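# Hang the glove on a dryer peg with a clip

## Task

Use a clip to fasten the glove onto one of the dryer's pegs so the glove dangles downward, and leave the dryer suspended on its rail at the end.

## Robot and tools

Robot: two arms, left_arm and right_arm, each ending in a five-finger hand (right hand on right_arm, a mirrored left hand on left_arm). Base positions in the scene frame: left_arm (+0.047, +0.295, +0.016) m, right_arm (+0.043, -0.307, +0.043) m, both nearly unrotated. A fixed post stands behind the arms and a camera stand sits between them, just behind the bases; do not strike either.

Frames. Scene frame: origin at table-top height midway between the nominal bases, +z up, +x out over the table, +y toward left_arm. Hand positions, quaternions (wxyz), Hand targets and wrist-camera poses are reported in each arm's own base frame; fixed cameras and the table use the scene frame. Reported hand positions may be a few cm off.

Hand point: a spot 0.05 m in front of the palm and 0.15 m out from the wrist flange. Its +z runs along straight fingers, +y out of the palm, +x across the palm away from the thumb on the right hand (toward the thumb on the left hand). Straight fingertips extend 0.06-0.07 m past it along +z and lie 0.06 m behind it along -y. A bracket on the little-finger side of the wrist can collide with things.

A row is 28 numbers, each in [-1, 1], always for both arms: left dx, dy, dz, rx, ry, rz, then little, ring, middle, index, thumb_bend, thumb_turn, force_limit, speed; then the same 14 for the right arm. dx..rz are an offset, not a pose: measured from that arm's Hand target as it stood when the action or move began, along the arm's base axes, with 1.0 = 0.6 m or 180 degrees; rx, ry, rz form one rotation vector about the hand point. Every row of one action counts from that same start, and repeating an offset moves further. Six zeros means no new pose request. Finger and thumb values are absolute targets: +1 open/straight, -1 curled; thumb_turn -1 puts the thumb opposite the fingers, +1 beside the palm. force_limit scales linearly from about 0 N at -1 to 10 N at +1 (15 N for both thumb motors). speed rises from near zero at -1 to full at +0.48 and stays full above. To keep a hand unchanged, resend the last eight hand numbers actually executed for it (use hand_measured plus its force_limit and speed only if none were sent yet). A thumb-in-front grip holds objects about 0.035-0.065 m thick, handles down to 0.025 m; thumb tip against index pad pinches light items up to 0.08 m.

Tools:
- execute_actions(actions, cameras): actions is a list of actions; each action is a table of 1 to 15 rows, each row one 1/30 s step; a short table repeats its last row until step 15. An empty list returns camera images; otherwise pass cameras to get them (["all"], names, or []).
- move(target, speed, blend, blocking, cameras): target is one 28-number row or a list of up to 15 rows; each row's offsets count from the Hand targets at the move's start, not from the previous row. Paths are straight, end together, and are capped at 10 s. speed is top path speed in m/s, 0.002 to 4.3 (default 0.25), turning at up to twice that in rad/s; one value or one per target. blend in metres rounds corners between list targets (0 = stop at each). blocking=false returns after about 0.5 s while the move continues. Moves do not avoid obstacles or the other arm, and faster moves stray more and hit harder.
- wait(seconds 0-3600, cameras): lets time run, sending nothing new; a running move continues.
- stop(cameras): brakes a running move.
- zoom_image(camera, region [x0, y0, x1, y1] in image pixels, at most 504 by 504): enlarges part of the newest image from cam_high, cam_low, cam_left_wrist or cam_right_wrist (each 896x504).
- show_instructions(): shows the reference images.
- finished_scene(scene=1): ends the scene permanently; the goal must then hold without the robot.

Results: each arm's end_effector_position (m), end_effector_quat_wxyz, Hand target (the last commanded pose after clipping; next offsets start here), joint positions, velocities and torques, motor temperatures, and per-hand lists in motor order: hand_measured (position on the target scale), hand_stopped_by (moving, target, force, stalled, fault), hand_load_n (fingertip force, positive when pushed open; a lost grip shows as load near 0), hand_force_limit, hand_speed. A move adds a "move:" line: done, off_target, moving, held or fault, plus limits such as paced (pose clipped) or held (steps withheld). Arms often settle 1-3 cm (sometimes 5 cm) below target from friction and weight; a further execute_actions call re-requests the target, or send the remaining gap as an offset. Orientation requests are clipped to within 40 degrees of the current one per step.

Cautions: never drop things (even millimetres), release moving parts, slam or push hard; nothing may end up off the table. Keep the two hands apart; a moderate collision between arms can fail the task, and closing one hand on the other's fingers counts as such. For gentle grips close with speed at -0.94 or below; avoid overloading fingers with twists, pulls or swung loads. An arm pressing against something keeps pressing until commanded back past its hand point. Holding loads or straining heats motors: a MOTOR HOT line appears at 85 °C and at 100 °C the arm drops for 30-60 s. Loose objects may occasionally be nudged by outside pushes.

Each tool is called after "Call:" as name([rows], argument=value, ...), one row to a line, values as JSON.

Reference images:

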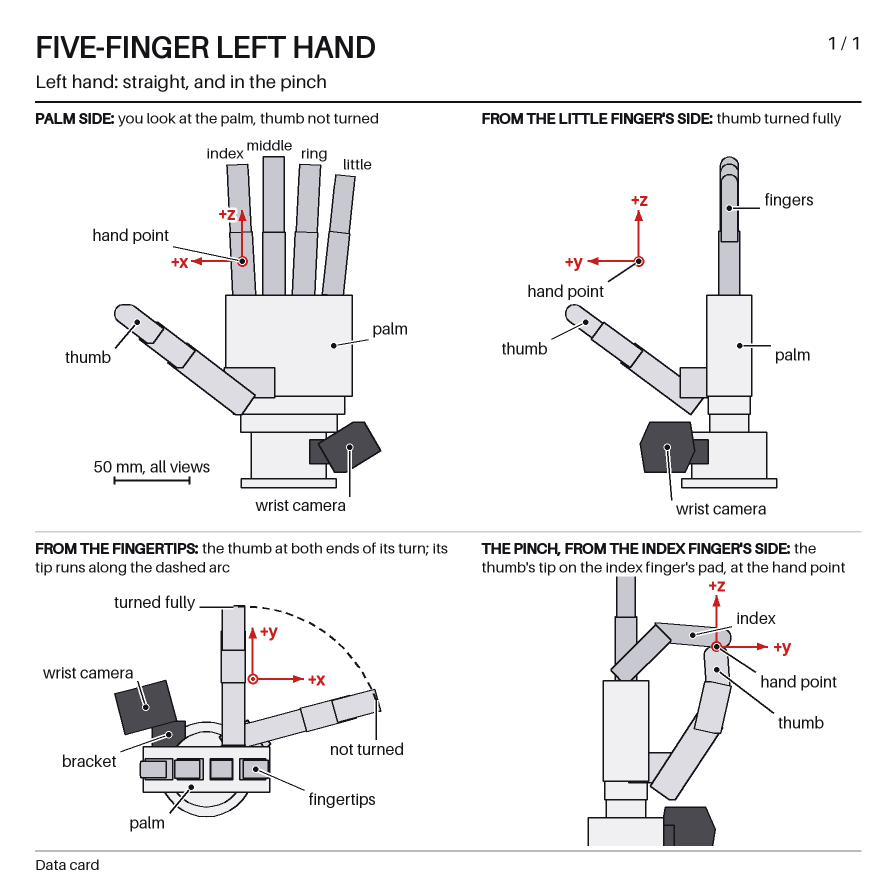

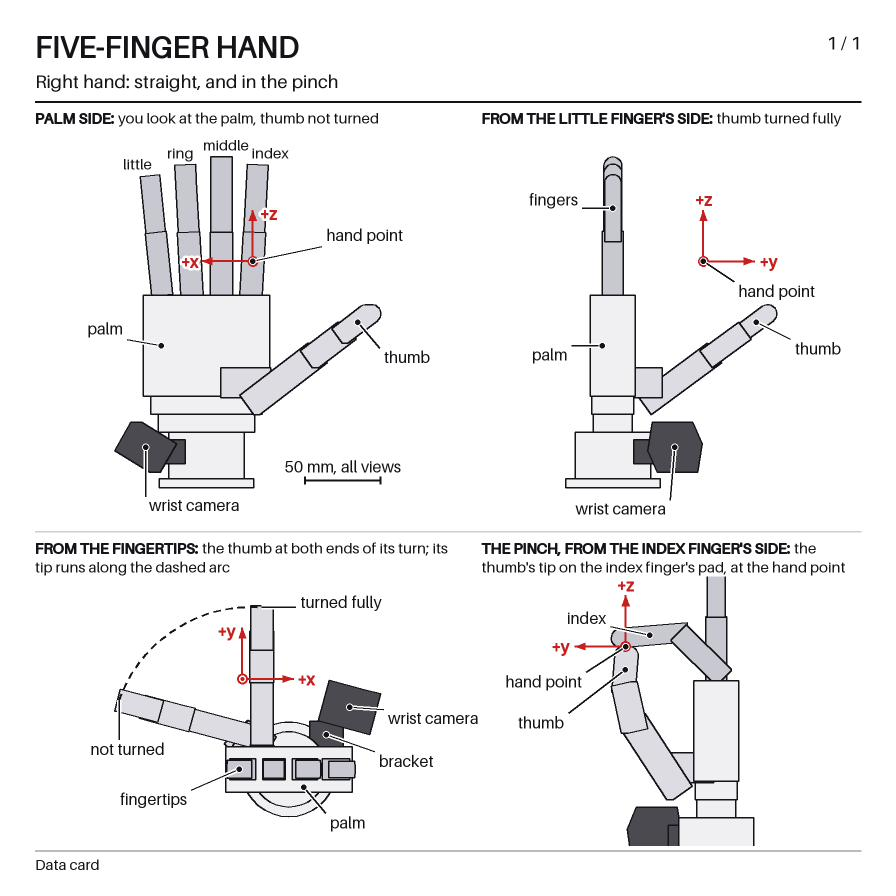

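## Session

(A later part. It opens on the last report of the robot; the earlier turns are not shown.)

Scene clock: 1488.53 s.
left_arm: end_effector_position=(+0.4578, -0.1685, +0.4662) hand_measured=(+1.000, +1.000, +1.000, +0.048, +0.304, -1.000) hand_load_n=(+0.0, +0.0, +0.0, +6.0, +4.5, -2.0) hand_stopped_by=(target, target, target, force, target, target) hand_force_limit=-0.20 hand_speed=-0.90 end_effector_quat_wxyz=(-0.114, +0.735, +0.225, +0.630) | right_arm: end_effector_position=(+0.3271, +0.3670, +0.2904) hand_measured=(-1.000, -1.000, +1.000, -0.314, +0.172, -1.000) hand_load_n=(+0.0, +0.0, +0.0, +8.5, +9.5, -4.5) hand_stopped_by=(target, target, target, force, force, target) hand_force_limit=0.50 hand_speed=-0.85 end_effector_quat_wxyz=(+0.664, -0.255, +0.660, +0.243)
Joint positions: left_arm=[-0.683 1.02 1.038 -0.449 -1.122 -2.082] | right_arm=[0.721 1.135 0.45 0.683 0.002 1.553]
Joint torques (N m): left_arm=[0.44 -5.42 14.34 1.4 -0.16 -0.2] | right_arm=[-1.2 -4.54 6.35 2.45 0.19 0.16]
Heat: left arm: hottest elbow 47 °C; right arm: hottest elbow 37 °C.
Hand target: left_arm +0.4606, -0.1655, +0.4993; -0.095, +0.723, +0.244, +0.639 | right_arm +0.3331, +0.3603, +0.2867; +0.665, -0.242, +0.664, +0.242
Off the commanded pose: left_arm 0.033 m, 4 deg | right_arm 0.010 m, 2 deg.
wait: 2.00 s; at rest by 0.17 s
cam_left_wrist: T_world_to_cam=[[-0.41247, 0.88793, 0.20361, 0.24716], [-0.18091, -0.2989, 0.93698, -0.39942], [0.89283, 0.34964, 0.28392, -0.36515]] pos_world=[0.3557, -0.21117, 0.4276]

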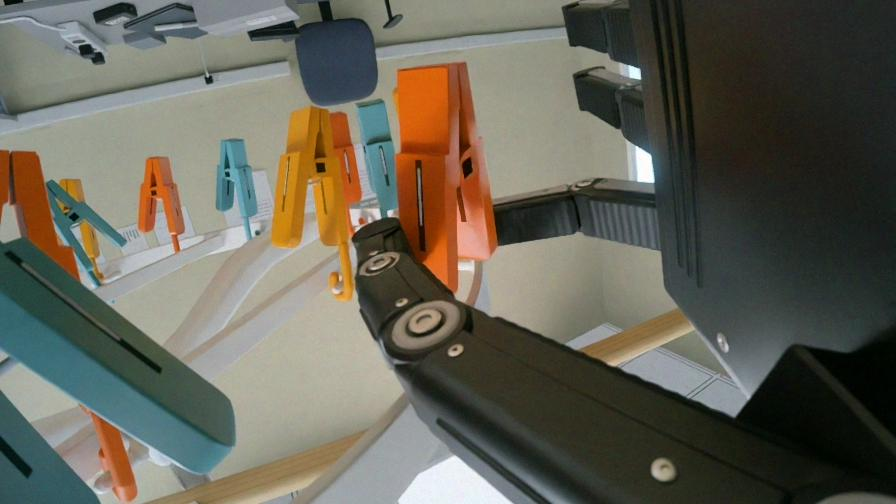

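Call:
execute_actions([
  [[0,0,0,0,0,0,1,1,1,-0.15,0.30,-1,1.0,-0.9,0,0,0,0,0,0,-1,-1,1,-0.5,0.05,-1,0.5,-0.85]],
])

Call:
wait(seconds=2, cameras=["cam_left_wrist"])

Call:
zoom_image(camera="cam_left_wrist", region=[350, 40, 550, 320])

Scene clock: 1493.57 s.
left_arm: end_effector_position=(+0.4578, -0.1685, +0.4662) hand_measured=(+1.000, +1.000, +1.000, +0.016, +0.304, -1.000) hand_load_n=(+0.0, +0.0, +0.0, +10.5, +8.0, -3.5) hand_stopped_by=(target, target, target, force, target, target) hand_force_limit=1.00 hand_speed=-0.90 end_effector_quat_wxyz=(-0.114, +0.735, +0.225, +0.630) | right_arm: end_effector_position=(+0.3271, +0.3670, +0.2904) hand_measured=(-1.000, -1.000, +1.000, -0.314, +0.172, -1.000) hand_load_n=(+0.0, +0.0, +0.0, +8.5, +10.0, -4.5) hand_stopped_by=(target, target, target, force, force, target) hand_force_limit=0.50 hand_speed=-0.85 end_effector_quat_wxyz=(+0.664, -0.255, +0.660, +0.243)
Joint positions: left_arm=[-0.683 1.02 1.038 -0.449 -1.122 -2.082] | right_arm=[0.721 1.135 0.45 0.683 0.002 1.553]
Joint torques (N m): left_arm=[0.44 -5.48 14.32 1.4 -0.16 -0.2] | right_arm=[-0.97 -4.66 6.28 2.47 0.18 0.15]
Heat: left arm: hottest elbow 47 °C; right arm: hottest elbow 37 °C.
Hand target: left_arm +0.4606, -0.1655, +0.4993; -0.096, +0.723, +0.244, +0.639 | right_arm +0.3331, +0.3603, +0.2867; +0.665, -0.242, +0.664, +0.242
Off the commanded pose: left_arm 0.033 m, 4 deg | right_arm 0.010 m, 2 deg.
joint sent to its limit (left arm) — joint 6 (wrist roll), lower limit. The joint targets still meet the commanded pose.

Scene clock: 1495.57 s.
left_arm: end_effector_position=(+0.4578, -0.1685, +0.4662) hand_measured=(+1.000, +1.000, +1.000, +0.016, +0.304, -1.000) hand_load_n=(+0.0, +0.0, +0.0, +10.5, +8.0, -3.5) hand_stopped_by=(target, target, target, force, target, target) hand_force_limit=1.00 hand_speed=-0.90 end_effector_quat_wxyz=(-0.114, +0.735, +0.225, +0.630) | right_arm: end_effector_position=(+0.3271, +0.3670, +0.2904) hand_measured=(-1.000, -1.000, +1.000, -0.314, +0.172, -1.000) hand_load_n=(+0.0, +0.0, +0.0, +8.5, +10.0, -4.5) hand_stopped_by=(target, target, target, force, force, target) hand_force_limit=0.50 hand_speed=-0.85 end_effector_quat_wxyz=(+0.664, -0.255, +0.660, +0.243)
Joint positions: left_arm=[-0.683 1.02 1.038 -0.449 -1.122 -2.082] | right_arm=[0.721 1.135 0.45 0.683 0.002 1.553]
Joint torques (N m): left_arm=[0.38 -5.36 14.37 1.37 -0.16 -0.19] | right_arm=[-1.26 -4.48 6.31 2.39 0.16 0.18]
Heat: left arm: hottest elbow 47 °C; right arm: hottest elbow 37 °C.
Hand target: left_arm +0.4606, -0.1655, +0.4993; -0.096, +0.723, +0.244, +0.639 | right_arm +0.3331, +0.3603, +0.2867; +0.665, -0.242, +0.664, +0.242
Off the commanded pose: left_arm 0.033 m, 4 deg | right_arm 0.010 m, 2 deg.
wait: 2.00 s; at rest by 0.17 s
cam_left_wrist: T_world_to_cam=[[-0.41247, 0.88793, 0.20361, 0.24716], [-0.18091, -0.2989, 0.93698, -0.39942], [0.89283, 0.34964, 0.28392, -0.36515]] pos_world=[0.3557, -0.21117, 0.4276]

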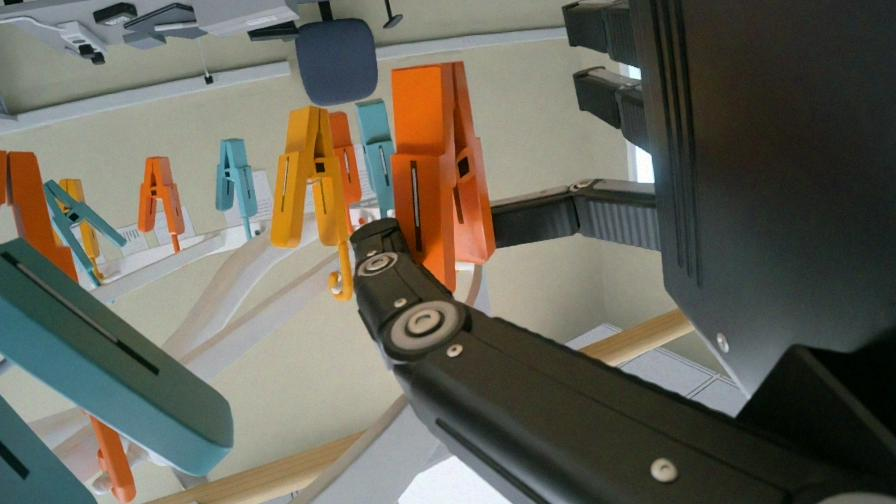

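Scaled by 1.800 from the camera's image (finer frame: 1280x720).

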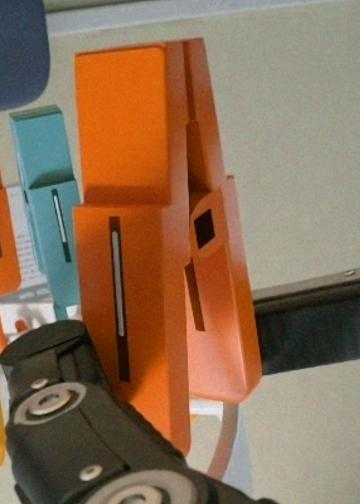

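Call:
execute_actions([
  [[0,0,0,0,0,0,1,1,1,-0.15,0.15,-1,1.0,-0.9,0,0,0,0,0,0,-1,-1,1,-0.5,0.05,-1,0.5,-0.85]],
])

Call:
wait(seconds=2.5, cameras=["cam_left_wrist"])

Call:
zoom_image(camera="cam_left_wrist", region=[350, 40, 550, 320])

Scene clock: 1502.03 s.
left_arm: end_effector_position=(+0.4578, -0.1688, +0.4661) hand_measured=(+1.000, +1.000, +1.000, +0.016, +0.158, -1.000) hand_load_n=(+0.0, -0.5, +0.0, +17.0, +11.5, -2.0) hand_stopped_by=(target, target, target, force, target, target) hand_force_limit=1.00 hand_speed=-0.90 end_effector_quat_wxyz=(-0.113, +0.735, +0.224, +0.629) | right_arm: end_effector_position=(+0.3271, +0.3670, +0.2904) hand_measured=(-1.000, -1.000, +1.000, -0.314, +0.172, -1.000) hand_load_n=(+0.0, +0.0, +0.0, +8.5, +10.0, -4.5) hand_stopped_by=(target, target, target, force, force, target) hand_force_limit=0.50 hand_speed=-0.85 end_effector_quat_wxyz=(+0.664, -0.255, +0.660, +0.243)
Joint positions: left_arm=[-0.683 1.02 1.038 -0.449 -1.121 -2.082] | right_arm=[0.721 1.135 0.45 0.683 0.002 1.553]
Joint torques (N m): left_arm=[0.44 -5.42 14.34 1.39 -0.22 -0.2] | right_arm=[-1.2 -4.78 6.31 2.43 0.18 0.16]
Heat: left arm: hottest elbow 48 °C; right arm: hottest elbow 37 °C.
Hand target: left_arm +0.4606, -0.1655, +0.4993; -0.095, +0.723, +0.244, +0.639 | right_arm +0.3331, +0.3603, +0.2867; +0.665, -0.242, +0.664, +0.242
Off the commanded pose: left_arm 0.034 m, 4 deg | right_arm 0.010 m, 2 deg.
joint sent to its limit (left arm) — joint 6 (wrist roll), lower limit. The joint targets still meet the commanded pose.

Scene clock: 1504.53 s.
left_arm: end_effector_position=(+0.4578, -0.1688, +0.4661) hand_measured=(+1.000, +1.000, +1.000, +0.016, +0.158, -1.000) hand_load_n=(+0.0, +0.0, +0.0, +17.0, +11.5, -2.0) hand_stopped_by=(target, target, target, force, target, target) hand_force_limit=1.00 hand_speed=-0.90 end_effector_quat_wxyz=(-0.113, +0.735, +0.224, +0.629) | right_arm: end_effector_position=(+0.3271, +0.3670, +0.2904) hand_measured=(-1.000, -1.000, +1.000, -0.314, +0.172, -1.000) hand_load_n=(+0.0, +0.0, +0.0, +8.5, +9.5, -4.5) hand_stopped_by=(target, target, target, force, force, target) hand_force_limit=0.50 hand_speed=-0.85 end_effector_quat_wxyz=(+0.664, -0.255, +0.660, +0.243)
Joint positions: left_arm=[-0.683 1.02 1.038 -0.449 -1.121 -2.082] | right_arm=[0.721 1.135 0.45 0.683 0.002 1.553]
Joint torques (N m): left_arm=[0.44 -5.48 14.37 1.37 -0.23 -0.2] | right_arm=[-1.26 -4.89 6.27 2.45 0.17 0.18]
Heat: left arm: hottest elbow 48 °C; right arm: hottest elbow 37 °C.
Hand target: left_arm +0.4606, -0.1655, +0.4993; -0.095, +0.723, +0.244, +0.639 | right_arm +0.3331, +0.3603, +0.2867; +0.665, -0.242, +0.664, +0.242
Off the commanded pose: left_arm 0.034 m, 4 deg | right_arm 0.010 m, 2 deg.
wait: 2.50 s; at rest by 0.17 s
cam_left_wrist: T_world_to_cam=[[-0.41115, 0.8886, 0.20332, 0.24704], [-0.18098, -0.29818, 0.93719, -0.39937], [0.89342, 0.34853, 0.28342, -0.36534]] pos_world=[0.3557, -0.21127, 0.4276]

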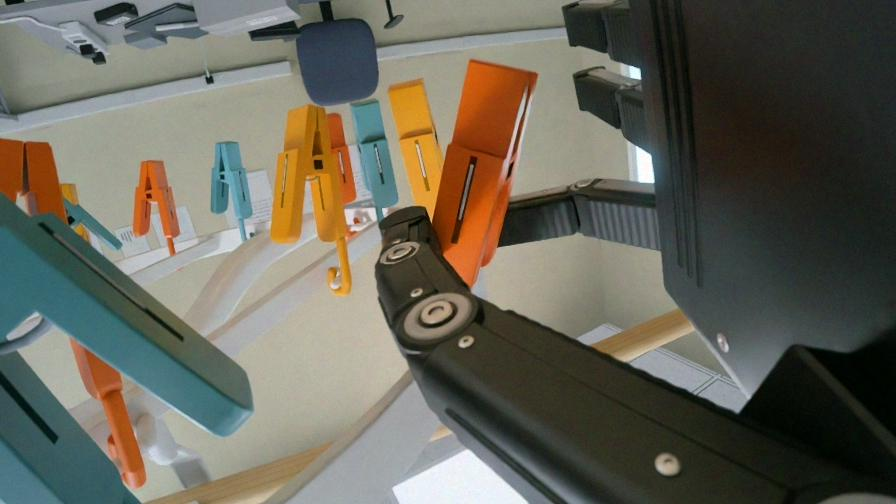

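Scaled by 1.800 from the camera's image (finer frame: 1280x720).

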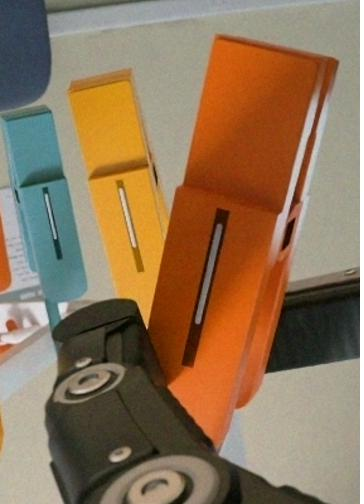

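Call:
zoom_image(camera="cam_left_wrist", region=[430, 50, 550, 170])

Scaled by 4.200 from the camera's image (finer frame: 1280x720).

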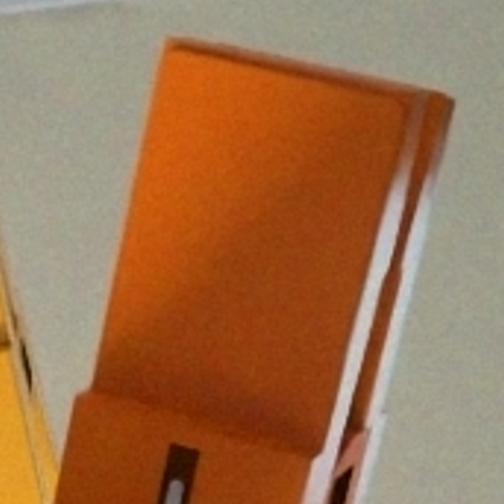

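Call:
execute_actions(actions=[])

Call:
zoom_image(camera="cam_right_wrist", region=[240, 220, 440, 340])

Call:
zoom_image(camera="cam_high", region=[420, 210, 560, 310])

Scene clock: 1539.83 s.
left_arm: end_effector_position=(+0.4578, -0.1688, +0.4661) hand_measured=(+1.000, +1.000, +1.000, +0.016, +0.158, -1.000) hand_load_n=(+0.0, +0.0, +0.0, +17.0, +12.0, -2.0) hand_stopped_by=(target, target, target, force, target, target) hand_force_limit=1.00 hand_speed=-0.90 end_effector_quat_wxyz=(-0.113, +0.735, +0.224, +0.629) | right_arm: end_effector_position=(+0.3271, +0.3670, +0.2904) hand_measured=(-1.000, -1.000, +1.000, -0.314, +0.172, -1.000) hand_load_n=(+0.0, +0.0, +0.0, +8.5, +9.5, -4.5) hand_stopped_by=(target, target, target, force, force, target) hand_force_limit=0.50 hand_speed=-0.85 end_effector_quat_wxyz=(+0.664, -0.255, +0.660, +0.243)
Joint positions: left_arm=[-0.683 1.02 1.038 -0.449 -1.121 -2.082] | right_arm=[0.721 1.135 0.45 0.683 0.002 1.553]
Joint velocities: within noise
Joint torques (N m): left_arm=[0.56 -5.48 14.34 1.4 -0.22 -0.2] | right_arm=[-1.14 -4.84 6.27 2.51 0.17 0.15]
Motor temperatures (°C): left_arm=[31 28 50 30 26 27] | right_arm=[26 34 37 30 28 27]
Heat: left arm: hottest elbow 50 °C; right arm: hottest elbow 37 °C.
Hand target: left_arm +0.4606, -0.1655, +0.4993; -0.095, +0.723, +0.244, +0.639 | right_arm +0.3331, +0.3603, +0.2867; +0.665, -0.242, +0.664, +0.242
Off the commanded pose: left_arm 0.034 m, 4 deg | right_arm 0.010 m, 2 deg.
camera_calibration:
cam_left_wrist: T_world_to_cam=[[-0.41115, 0.8886, 0.20332, 0.24704], [-0.18098, -0.29818, 0.93719, -0.39937], [0.89342, 0.34853, 0.28342, -0.36534]] pos_world=[0.3557, -0.21127, 0.4276]
cam_right_wrist: T_world_to_cam=[[-0.61847, 0.73711, -0.27232, 0.00886], [-0.56178, -0.17243, 0.80912, 0.01006], [0.54946, 0.6534, 0.52074, -0.45467]] pos_world=[0.26096, 0.29229, 0.23104]

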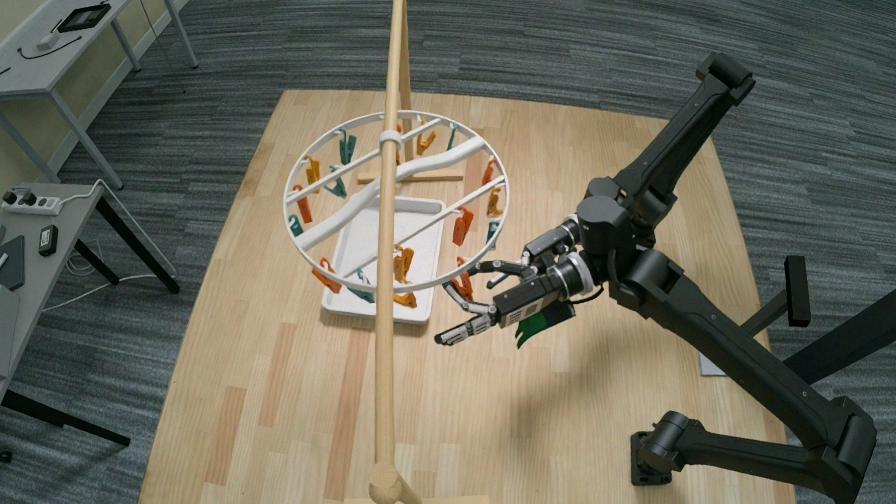

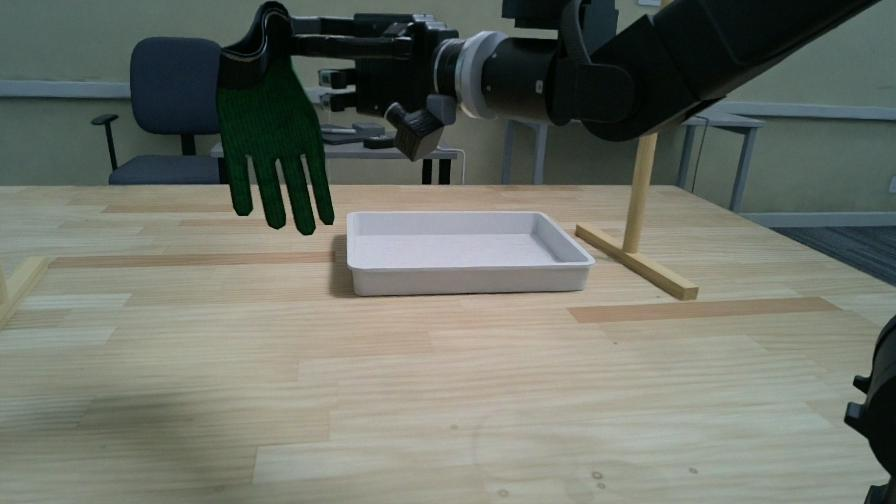

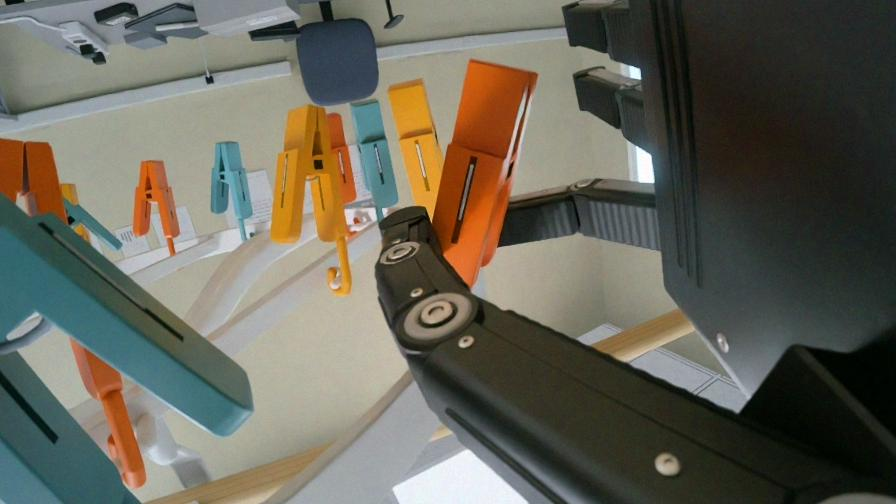

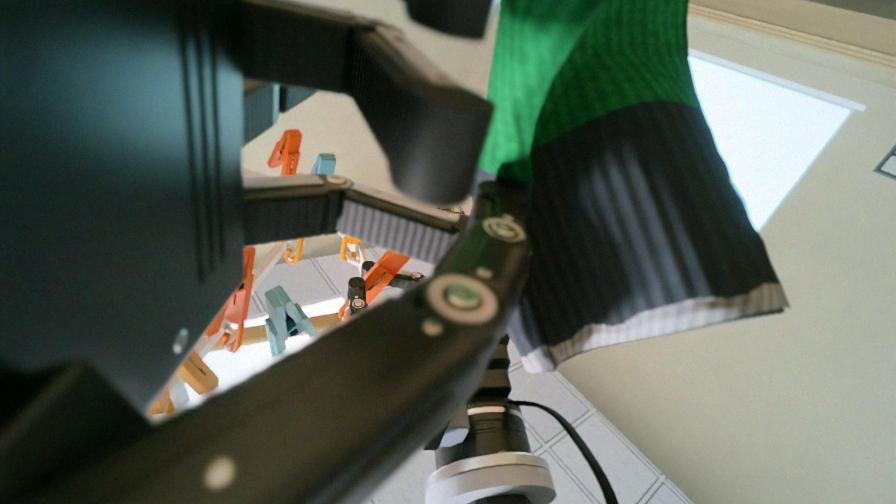

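Scaled by 2.520 from the camera's image (finer frame: 1280x720).

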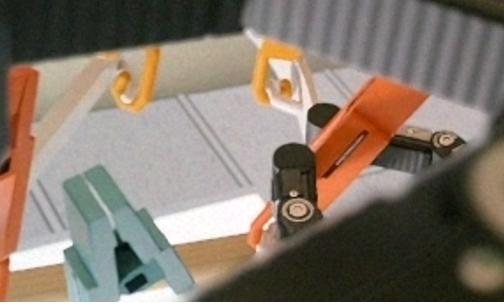

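Scaled by 3.600 from the camera's image (finer frame: 1280x720).

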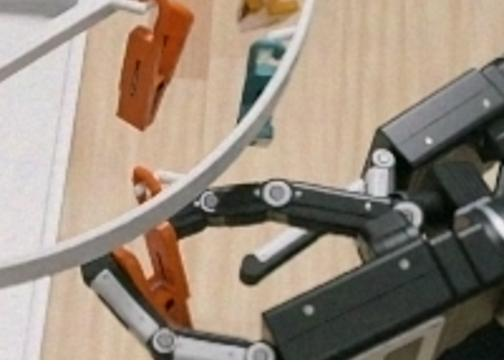

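Call:
execute_actions([
  [[0,0,0,0,0,0,1,1,1,0.2,0.62,-1,0.6,-0.85,0,0,0,0,0,0,-1,-1,1,-0.5,0.05,-1,0.5,-0.85]],
])

Call:
wait(seconds=3, cameras=["cam_left_wrist"])

Call:
move(target=[0.004,0.014,0,0,0,-0.015,1,1,1,0.2,0.62,-1,0.6,-0.85,0,0,0,0,0,0,-1,-1,1,-0.5,0.05,-1,0.5,-0.85], speed=0.04, cameras=["cam_left_wrist"])

Scene clock: 1558.00 s.
left_arm: end_effector_position=(+0.4578, -0.1688, +0.4661) hand_measured=(+1.000, +1.000, +1.000, +0.200, +0.620, -1.000) hand_load_n=(+0.0, +0.0, +0.0, +0.0, +0.0, +0.0) hand_stopped_by=(target, target, target, target, target, target) hand_force_limit=0.60 hand_speed=-0.85 end_effector_quat_wxyz=(-0.113, +0.735, +0.224, +0.629) | right_arm: end_effector_position=(+0.3271, +0.3670, +0.2904) hand_measured=(-1.000, -1.000, +1.000, -0.314, +0.172, -1.000) hand_load_n=(+0.0, +0.0, +0.0, +8.5, +10.0, -4.5) hand_stopped_by=(target, target, target, force, force, target) hand_force_limit=0.50 hand_speed=-0.85 end_effector_quat_wxyz=(+0.664, -0.255, +0.660, +0.243)
Joint positions: left_arm=[-0.683 1.02 1.038 -0.449 -1.121 -2.083] | right_arm=[0.721 1.135 0.45 0.683 0.002 1.553]
Joint torques (N m): left_arm=[0.44 -5.48 14.34 1.4 -0.22 -0.19] | right_arm=[-1.32 -4.78 6.31 2.48 0.16 0.17]
Heat: left arm: hottest elbow 51 °C; right arm: hottest elbow 37 °C.
Hand target: left_arm +0.4606, -0.1655, +0.4993; -0.095, +0.723, +0.244, +0.639 | right_arm +0.3331, +0.3603, +0.2867; +0.665, -0.242, +0.664, +0.242
Off the commanded pose: left_arm 0.033 m, 4 deg | right_arm 0.010 m, 2 deg.
joint sent to its limit (left arm) — joint 6 (wrist roll), lower limit. The joint targets still meet the commanded pose.

Scene clock: 1561.00 s.
left_arm: end_effector_position=(+0.4578, -0.1688, +0.4661) hand_measured=(+1.000, +1.000, +1.000, +0.200, +0.620, -1.000) hand_load_n=(+0.0, +0.0, +0.0, +0.0, +0.0, +0.0) hand_stopped_by=(target, target, target, target, target, target) hand_force_limit=0.60 hand_speed=-0.85 end_effector_quat_wxyz=(-0.113, +0.735, +0.224, +0.629) | right_arm: end_effector_position=(+0.3271, +0.3670, +0.2904) hand_measured=(-1.000, -1.000, +1.000, -0.314, +0.172, -1.000) hand_load_n=(+0.0, +0.0, +0.0, +8.5, +9.5, -4.5) hand_stopped_by=(target, target, target, force, force, target) hand_force_limit=0.50 hand_speed=-0.85 end_effector_quat_wxyz=(+0.664, -0.255, +0.660, +0.243)
Joint positions: left_arm=[-0.683 1.02 1.038 -0.449 -1.121 -2.083] | right_arm=[0.721 1.135 0.45 0.683 0.002 1.553]
Joint torques (N m): left_arm=[0.5 -5.48 14.35 1.39 -0.22 -0.19] | right_arm=[-1.61 -4.72 6.37 2.5 0.17 0.13]
Heat: left arm: hottest elbow 51 °C; right arm: hottest elbow 37 °C.
Hand target: left_arm +0.4606, -0.1655, +0.4993; -0.095, +0.723, +0.244, +0.639 | right_arm +0.3331, +0.3603, +0.2867; +0.665, -0.242, +0.664, +0.242
Off the commanded pose: left_arm 0.033 m, 4 deg | right_arm 0.010 m, 2 deg.
wait: 3.00 s; at rest by 0.17 s
cam_left_wrist: T_world_to_cam=[[-0.41117, 0.88867, 0.20301, 0.24719], [-0.18108, -0.2979, 0.93727, -0.3993], [0.89339, 0.34861, 0.28341, -0.36531]] pos_world=[0.3557, -0.21127, 0.4276]

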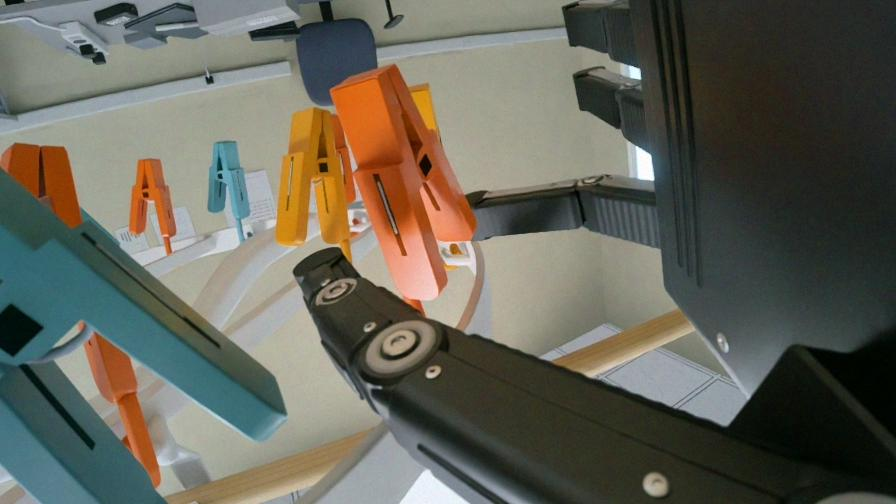

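Scene clock: 1562.20 s.
left_arm: end_effector_position=(+0.4626, -0.1607, +0.4748) hand_measured=(+1.000, +1.000, +1.000, +0.200, +0.620, -1.000) hand_load_n=(+0.0, +0.0, +0.0, +0.0, +0.0, -0.5) hand_stopped_by=(target, target, target, target, target, target) hand_force_limit=0.60 hand_speed=-0.85 end_effector_quat_wxyz=(-0.093, +0.740, +0.217, +0.630) | right_arm: end_effector_position=(+0.3271, +0.3670, +0.2904) hand_measured=(-1.000, -1.000, +1.000, -0.314, +0.172, -1.000) hand_load_n=(+0.0, +0.5, +0.0, +8.5, +9.5, -4.5) hand_stopped_by=(target, target, target, force, force, target) hand_force_limit=0.50 hand_speed=-0.85 end_effector_quat_wxyz=(+0.664, -0.255, +0.660, +0.243)
Joint positions: left_arm=[-0.639 0.996 1.038 -0.423 -1.038 -2.042] | right_arm=[0.721 1.135 0.45 0.683 0.002 1.553]
Joint torques (N m): left_arm=[0.44 -5.71 12.31 2.26 -0.1 0.02] | right_arm=[-1.26 -4.72 6.35 2.52 0.17 0.15]
Heat: left arm: hottest elbow 51 °C; right arm: hottest elbow 37 °C.
Hand target: left_arm +0.4630, -0.1570, +0.4994; -0.080, +0.729, +0.227, +0.641 | right_arm +0.3331, +0.3603, +0.2867; +0.665, -0.242, +0.664, +0.242
Off the commanded pose: left_arm 0.025 m, 3 deg | right_arm 0.010 m, 2 deg.
move: off_target (left_arm)
cam_left_wrist: T_world_to_cam=[[-0.3764, 0.90825, 0.18276, 0.2369], [-0.19441, -0.27031, 0.94294, -0.3963], [0.90583, 0.31939, 0.27831, -0.38277]] pos_world=[0.35885, -0.20003, 0.43692]

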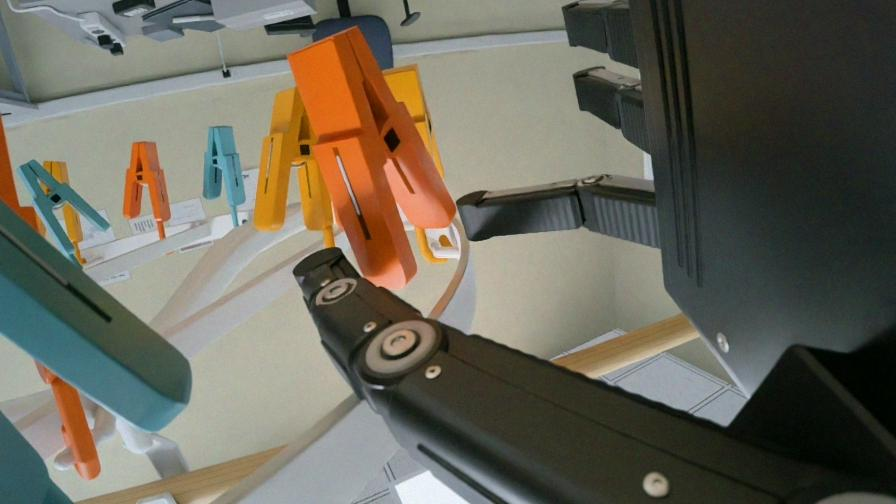

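Call:
move(target=[-0.005,-0.0117,-0.064,0,0,0,1,1,1,0.2,0.62,-1,0.6,-0.85,0,0,0,0,0,0,-1,-1,1,-0.5,0.05,-1,0.5,-0.85], speed=0.04, cameras=["cam_left_wrist"])

Scene clock: 1572.63 s.
left_arm: end_effector_position=(+0.4621, -0.1615, +0.4603) hand_measured=(+1.000, +1.000, +1.000, +0.200, +0.620, -1.000) hand_load_n=(+0.0, +0.0, +0.0, +0.0, +0.0, +0.0) hand_stopped_by=(target, target, target, target, target, target) hand_force_limit=0.60 hand_speed=-0.85 end_effector_quat_wxyz=(-0.087, +0.732, +0.225, +0.638) | right_arm: end_effector_position=(+0.3271, +0.3670, +0.2904) hand_measured=(-1.000, -1.000, +1.000, -0.314, +0.172, -1.000) hand_load_n=(+0.0, +0.0, +0.0, +8.5, +9.5, -4.5) hand_stopped_by=(target, target, target, force, force, target) hand_force_limit=0.50 hand_speed=-0.85 end_effector_quat_wxyz=(+0.664, -0.255, +0.660, +0.243)
Joint positions: left_arm=[-0.644 0.996 0.982 -0.337 -1.05 -2.042] | right_arm=[0.721 1.135 0.45 0.683 0.002 1.553]
Joint torques (N m): left_arm=[-0.73 -5.36 9.24 2.15 -0.43 -0.14] | right_arm=[-1.2 -4.84 6.34 2.48 0.15 0.15]
Heat: left arm: hottest elbow 50 °C; right arm: hottest elbow 37 °C.
Hand target: left_arm +0.4600, -0.1640, +0.4609; -0.080, +0.729, +0.227, +0.641 | right_arm +0.3331, +0.3603, +0.2867; +0.665, -0.242, +0.664, +0.242
Off the commanded pose: left_arm 0.003 m, 1 deg | right_arm 0.010 m, 2 deg.
move: done
cam_left_wrist: T_world_to_cam=[[-0.38637, 0.90835, 0.16006, 0.25514], [-0.21756, -0.25839, 0.94122, -0.36952], [0.89632, 0.32884, 0.29746, -0.38101]] pos_world=[0.35969, -0.20195, 0.4203]

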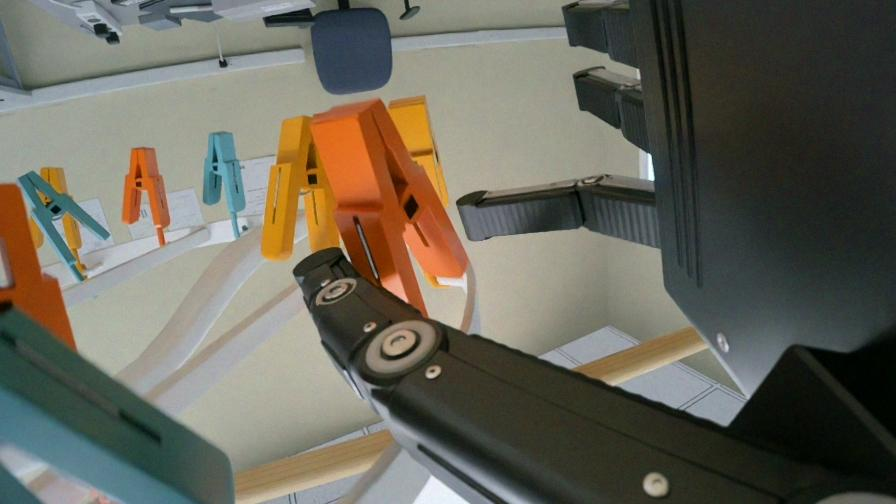

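Call:
move([
  [0.0,0.0,0.064,0,0,0,1,1,1,0.2,0.62,-1,0.6,-0.85,0,0,0,0,0,0,-1,-1,1,-0.5,0.05,-1,0.5,-0.85],
  [0.0,0.0,0.0085,0,0,0,1,1,1,0.2,0.62,-1,0.6,-0.85,0,0,0,0,0,0,-1,-1,1,-0.5,0.05,-1,0.5,-0.85],
], speed=0.04, cameras=["cam_left_wrist"])

Scene clock: 1582.37 s.
left_arm: end_effector_position=(+0.4620, -0.1616, +0.4650) hand_measured=(+1.000, +1.000, +1.000, +0.200, +0.620, -1.000) hand_load_n=(-0.5, +0.0, +0.0, +0.0, +0.0, -0.5) hand_stopped_by=(target, target, target, target, target, target) hand_force_limit=0.60 hand_speed=-0.85 end_effector_quat_wxyz=(-0.087, +0.732, +0.224, +0.638) | right_arm: end_effector_position=(+0.3271, +0.3670, +0.2904) hand_measured=(-1.000, -1.000, +1.000, -0.314, +0.172, -1.000) hand_load_n=(+0.5, +0.0, +0.0, +8.5, +9.5, -4.5) hand_stopped_by=(target, target, target, force, force, target) hand_force_limit=0.50 hand_speed=-0.85 end_effector_quat_wxyz=(+0.664, -0.255, +0.660, +0.243)
Joint positions: left_arm=[-0.644 0.996 0.994 -0.35 -1.05 -2.042] | right_arm=[0.721 1.135 0.45 0.683 0.002 1.553]
Joint torques (N m): left_arm=[-0.67 -5.25 9.26 2.3 -0.41 -0.15] | right_arm=[-1.26 -4.78 6.26 2.39 0.17 0.17]
Heat: left arm: hottest elbow 49 °C; right arm: hottest elbow 37 °C.
Hand target: left_arm +0.4600, -0.1641, +0.4661; -0.080, +0.728, +0.227, +0.641 | right_arm +0.3331, +0.3603, +0.2867; +0.665, -0.242, +0.664, +0.242
Off the commanded pose: left_arm 0.003 m, 1 deg | right_arm 0.010 m, 2 deg.
move: done
cam_left_wrist: T_world_to_cam=[[-0.38628, 0.90826, 0.16077, 0.25409], [-0.21707, -0.25892, 0.94119, -0.37426], [0.89648, 0.32866, 0.29718, -0.38225]] pos_world=[0.35959, -0.20205, 0.425]

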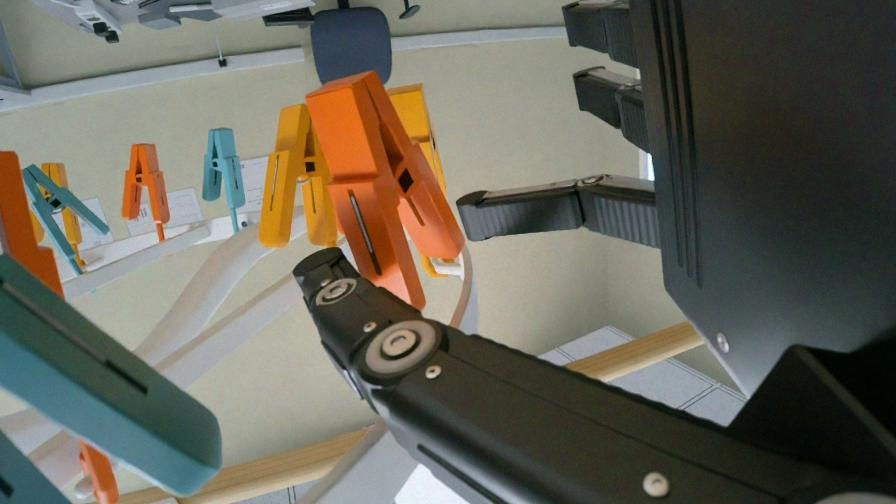

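Call:
execute_actions([
  [[0,0,0,0,0,0,1,1,1,0.04,0.50,-1,-0.4,-0.88,0,0,0,0,0,0,-1,-1,1,-0.5,0.05,-1,0.5,-0.85]],
])

Call:
wait(seconds=2.5, cameras=["cam_left_wrist"])

Call:
execute_actions([
  [[0,0,0,0,0,0,1,1,1,-0.12,0.50,-1,0.0,-0.92,0,0,0,0,0,0,-1,-1,1,-0.5,0.05,-1,0.5,-0.85]],
])

Call:
wait(seconds=2, cameras=["cam_left_wrist"])

Scene clock: 1587.73 s.
left_arm: end_effector_position=(+0.4620, -0.1616, +0.4651) hand_measured=(+1.000, +1.000, +1.000, +0.040, +0.500, -1.000) hand_load_n=(+0.0, +0.5, +0.0, +0.0, +0.0, +0.0) hand_stopped_by=(target, target, target, target, target, target) hand_force_limit=-0.40 hand_speed=-0.88 end_effector_quat_wxyz=(-0.087, +0.732, +0.225, +0.638) | right_arm: end_effector_position=(+0.3271, +0.3670, +0.2904) hand_measured=(-1.000, -1.000, +1.000, -0.314, +0.172, -1.000) hand_load_n=(+0.0, +0.0, +0.0, +8.5, +10.0, -4.5) hand_stopped_by=(target, target, target, force, force, target) hand_force_limit=0.50 hand_speed=-0.85 end_effector_quat_wxyz=(+0.664, -0.255, +0.660, +0.243)
Joint positions: left_arm=[-0.644 0.996 0.994 -0.35 -1.05 -2.042] | right_arm=[0.721 1.135 0.45 0.683 0.002 1.553]
Joint torques (N m): left_arm=[-0.79 -5.3 9.24 2.26 -0.42 -0.15] | right_arm=[-1.26 -4.66 6.31 2.51 0.17 0.17]
Heat: left arm: hottest elbow 48 °C; right arm: hottest elbow 37 °C.
Hand target: left_arm +0.4600, -0.1641, +0.4661; -0.080, +0.729, +0.227, +0.641 | right_arm +0.3331, +0.3603, +0.2867; +0.665, -0.242, +0.664, +0.242
Off the commanded pose: left_arm 0.003 m, 1 deg | right_arm 0.010 m, 2 deg.

Scene clock: 1590.23 s.
left_arm: end_effector_position=(+0.4620, -0.1616, +0.4651) hand_measured=(+1.000, +1.000, +1.000, +0.040, +0.500, -1.000) hand_load_n=(+0.0, +0.0, +0.0, +0.0, +0.0, +0.0) hand_stopped_by=(target, target, target, target, target, target) hand_force_limit=-0.40 hand_speed=-0.88 end_effector_quat_wxyz=(-0.087, +0.732, +0.225, +0.638) | right_arm: end_effector_position=(+0.3271, +0.3670, +0.2904) hand_measured=(-1.000, -1.000, +1.000, -0.314, +0.172, -1.000) hand_load_n=(+0.0, +0.0, +0.0, +8.5, +9.5, -4.5) hand_stopped_by=(target, target, target, force, force, target) hand_force_limit=0.50 hand_speed=-0.85 end_effector_quat_wxyz=(+0.664, -0.255, +0.660, +0.243)
Joint positions: left_arm=[-0.644 0.996 0.994 -0.35 -1.05 -2.042] | right_arm=[0.721 1.135 0.45 0.683 0.002 1.553]
Joint torques (N m): left_arm=[-0.73 -5.3 9.28 2.25 -0.41 -0.15] | right_arm=[-0.79 -4.84 6.24 2.43 0.2 0.18]
Heat: left arm: hottest elbow 48 °C; right arm: hottest elbow 37 °C.
Hand target: left_arm +0.4600, -0.1641, +0.4661; -0.080, +0.729, +0.227, +0.641 | right_arm +0.3331, +0.3603, +0.2867; +0.665, -0.242, +0.664, +0.242
Off the commanded pose: left_arm 0.003 m, 1 deg | right_arm 0.010 m, 2 deg.
wait: 2.50 s; at rest by 0.17 s
cam_left_wrist: T_world_to_cam=[[-0.38628, 0.90832, 0.16047, 0.25422], [-0.21738, -0.25871, 0.94118, -0.3742], [0.8964, 0.32867, 0.29738, -0.38234]] pos_world=[0.35959, -0.20205, 0.4251]

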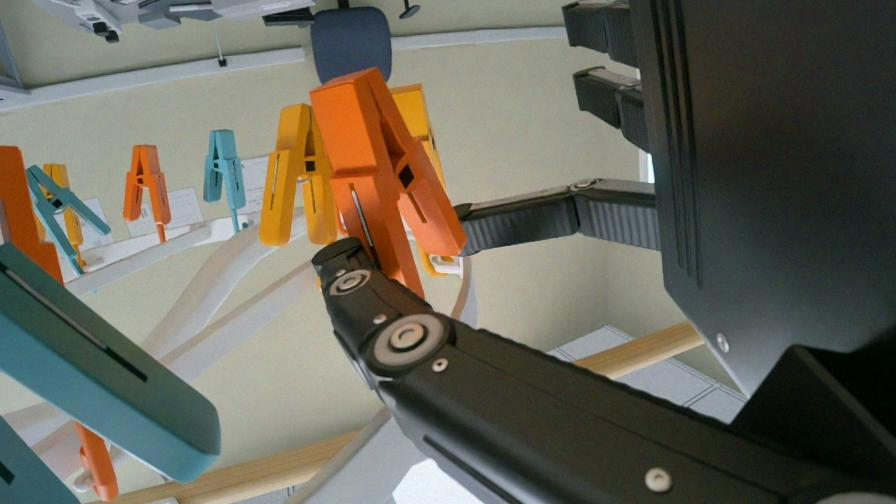

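Scene clock: 1590.97 s.
left_arm: end_effector_position=(+0.4620, -0.1616, +0.4651) hand_measured=(+1.000, +1.000, +1.000, -0.062, +0.502, -1.000) hand_load_n=(+0.0, +0.0, +0.0, +5.5, +5.0, -1.0) hand_stopped_by=(target, target, target, force, target, target) hand_force_limit=0.00 hand_speed=-0.92 end_effector_quat_wxyz=(-0.087, +0.732, +0.225, +0.638) | right_arm: end_effector_position=(+0.3271, +0.3670, +0.2904) hand_measured=(-1.000, -1.000, +1.000, -0.314, +0.172, -1.000) hand_load_n=(+0.0, +0.0, +0.0, +8.5, +9.5, -4.5) hand_stopped_by=(target, target, target, force, force, target) hand_force_limit=0.50 hand_speed=-0.85 end_effector_quat_wxyz=(+0.664, -0.255, +0.660, +0.243)
Joint positions: left_arm=[-0.644 0.996 0.994 -0.35 -1.05 -2.042] | right_arm=[0.721 1.135 0.45 0.683 0.002 1.553]
Joint torques (N m): left_arm=[-0.67 -5.19 9.24 2.25 -0.41 -0.15] | right_arm=[-1.26 -4.54 6.26 2.54 0.16 0.16]
Heat: left arm: hottest elbow 48 °C; right arm: hottest elbow 37 °C.
Hand target: left_arm +0.4600, -0.1641, +0.4660; -0.080, +0.729, +0.227, +0.641 | right_arm +0.3331, +0.3603, +0.2867; +0.665, -0.242, +0.664, +0.242
Off the commanded pose: left_arm 0.003 m, 1 deg | right_arm 0.010 m, 2 deg.

Scene clock: 1592.97 s.
left_arm: end_effector_position=(+0.4620, -0.1616, +0.4651) hand_measured=(+1.000, +1.000, +1.000, -0.062, +0.502, -1.000) hand_load_n=(+0.0, +0.0, +0.0, +5.0, +5.0, -1.0) hand_stopped_by=(target, target, target, force, target, target) hand_force_limit=0.00 hand_speed=-0.92 end_effector_quat_wxyz=(-0.087, +0.732, +0.225, +0.638) | right_arm: end_effector_position=(+0.3271, +0.3670, +0.2904) hand_measured=(-1.000, -1.000, +1.000, -0.314, +0.172, -1.000) hand_load_n=(+0.0, +0.0, +0.0, +8.5, +10.0, -4.5) hand_stopped_by=(target, target, target, force, force, target) hand_force_limit=0.50 hand_speed=-0.85 end_effector_quat_wxyz=(+0.664, -0.255, +0.660, +0.243)
Joint positions: left_arm=[-0.644 0.996 0.994 -0.35 -1.05 -2.042] | right_arm=[0.721 1.135 0.45 0.683 0.002 1.553]
Joint torques (N m): left_arm=[-0.67 -5.36 9.24 2.25 -0.4 -0.14] | right_arm=[-0.97 -4.78 6.45 2.52 0.17 0.15]
Heat: left arm: hottest elbow 48 °C; right arm: hottest elbow 37 °C.
Hand target: left_arm +0.4600, -0.1641, +0.4660; -0.080, +0.729, +0.227, +0.641 | right_arm +0.3331, +0.3603, +0.2867; +0.665, -0.242, +0.664, +0.242
Off the commanded pose: left_arm 0.003 m, 1 deg | right_arm 0.010 m, 2 deg.
wait: 2.00 s; at rest by 0.17 s
cam_left_wrist: T_world_to_cam=[[-0.38628, 0.90832, 0.16047, 0.25422], [-0.21738, -0.25871, 0.94118, -0.3742], [0.8964, 0.32867, 0.29738, -0.38234]] pos_world=[0.35959, -0.20205, 0.4251]

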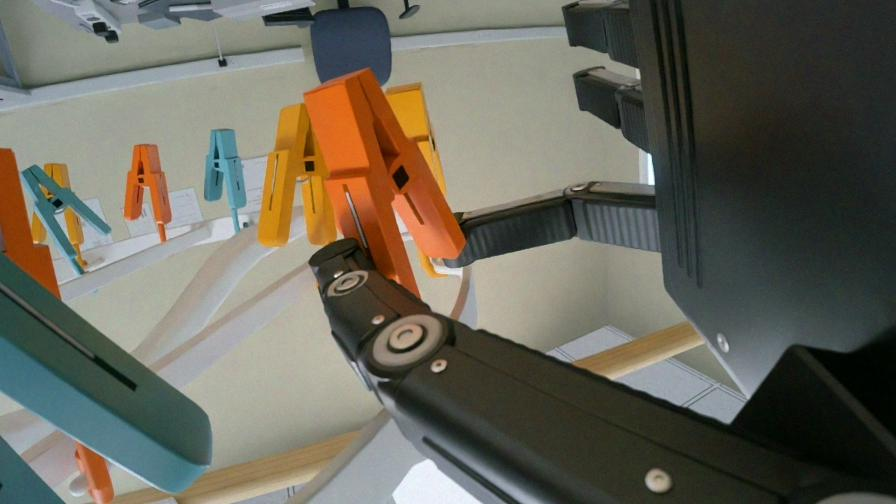

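Call:
execute_actions([
  [[0,0,0,0,0,0,1,1,1,-0.3,0.50,-1,1.0,-0.92,0,0,0,0,0,0,-1,-1,1,-0.5,0.05,-1,0.5,-0.85]],
])

Call:
wait(seconds=2.5, cameras=["cam_left_wrist"])

Call:
zoom_image(camera="cam_left_wrist", region=[290, 50, 490, 320])

Scene clock: 1598.60 s.
left_arm: end_effector_position=(+0.4620, -0.1615, +0.4651) hand_measured=(+1.000, +1.000, +1.000, -0.098, +0.502, -1.000) hand_load_n=(+0.0, +0.0, +0.0, +10.0, +9.5, -2.5) hand_stopped_by=(target, target, target, force, target, target) hand_force_limit=1.00 hand_speed=-0.92 end_effector_quat_wxyz=(-0.087, +0.732, +0.225, +0.638) | right_arm: end_effector_position=(+0.3271, +0.3670, +0.2904) hand_measured=(-1.000, -1.000, +1.000, -0.314, +0.172, -1.000) hand_load_n=(+0.0, +0.0, +0.0, +8.5, +9.5, -4.5) hand_stopped_by=(target, target, target, force, force, target) hand_force_limit=0.50 hand_speed=-0.85 end_effector_quat_wxyz=(+0.664, -0.255, +0.660, +0.243)
Joint positions: left_arm=[-0.644 0.996 0.994 -0.35 -1.051 -2.042] | right_arm=[0.721 1.135 0.45 0.683 0.002 1.553]
Joint torques (N m): left_arm=[-0.73 -5.3 9.21 2.25 -0.39 -0.15] | right_arm=[-1.26 -4.54 6.32 2.45 0.17 0.15]
Heat: left arm: hottest elbow 47 °C; right arm: hottest elbow 37 °C.
Hand target: left_arm +0.4600, -0.1641, +0.4661; -0.080, +0.729, +0.227, +0.641 | right_arm +0.3331, +0.3603, +0.2867; +0.665, -0.242, +0.664, +0.242
Off the commanded pose: left_arm 0.003 m, 1 deg | right_arm 0.010 m, 2 deg.

Scene clock: 1601.10 s.
left_arm: end_effector_position=(+0.4620, -0.1615, +0.4651) hand_measured=(+1.000, +1.000, +1.000, -0.098, +0.502, -1.000) hand_load_n=(+0.0, +0.0, +0.0, +9.5, +9.5, -2.5) hand_stopped_by=(target, target, target, force, target, target) hand_force_limit=1.00 hand_speed=-0.92 end_effector_quat_wxyz=(-0.087, +0.732, +0.225, +0.638) | right_arm: end_effector_position=(+0.3271, +0.3670, +0.2904) hand_measured=(-1.000, -1.000, +1.000, -0.314, +0.172, -1.000) hand_load_n=(+0.0, +0.0, +0.0, +8.5, +9.5, -4.5) hand_stopped_by=(target, target, target, force, force, target) hand_force_limit=0.50 hand_speed=-0.85 end_effector_quat_wxyz=(+0.664, -0.255, +0.660, +0.243)
Joint positions: left_arm=[-0.644 0.996 0.994 -0.35 -1.051 -2.042] | right_arm=[0.721 1.135 0.45 0.683 0.002 1.553]
Joint torques (N m): left_arm=[-0.73 -5.36 9.25 2.28 -0.39 -0.15] | right_arm=[-1.14 -4.89 6.26 2.52 0.17 0.18]
Heat: left arm: hottest elbow 47 °C; right arm: hottest elbow 37 °C.
Hand target: left_arm +0.4600, -0.1641, +0.4661; -0.080, +0.729, +0.227, +0.641 | right_arm +0.3331, +0.3603, +0.2867; +0.665, -0.242, +0.664, +0.242
Off the commanded pose: left_arm 0.003 m, 1 deg | right_arm 0.010 m, 2 deg.
wait: 2.50 s; at rest by 0.17 s
cam_left_wrist: T_world_to_cam=[[-0.38661, 0.90816, 0.16054, 0.25427], [-0.21734, -0.25889, 0.94114, -0.37423], [0.89627, 0.32896, 0.29747, -0.38227]] pos_world=[0.35959, -0.20205, 0.4251]

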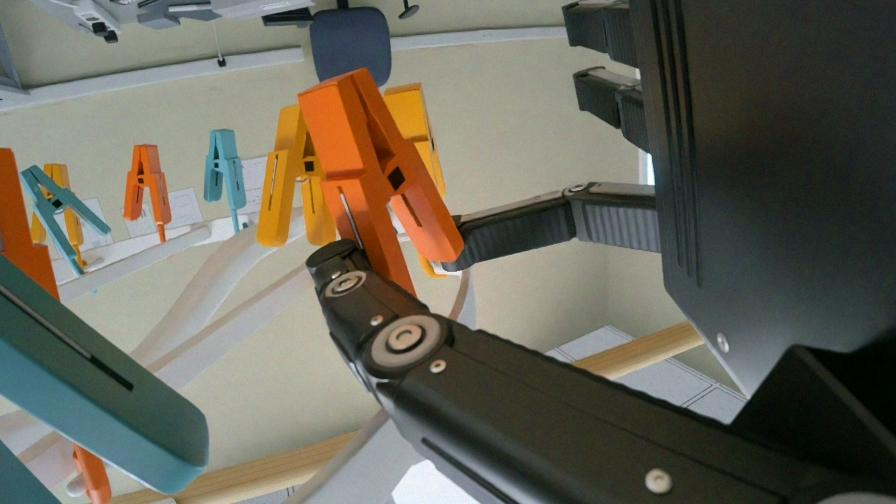

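Scaled by 1.867 from the camera's image (finer frame: 1280x720).

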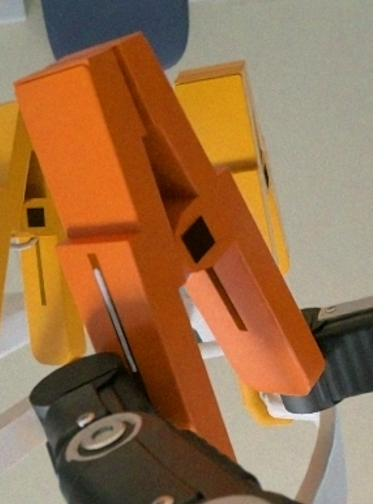

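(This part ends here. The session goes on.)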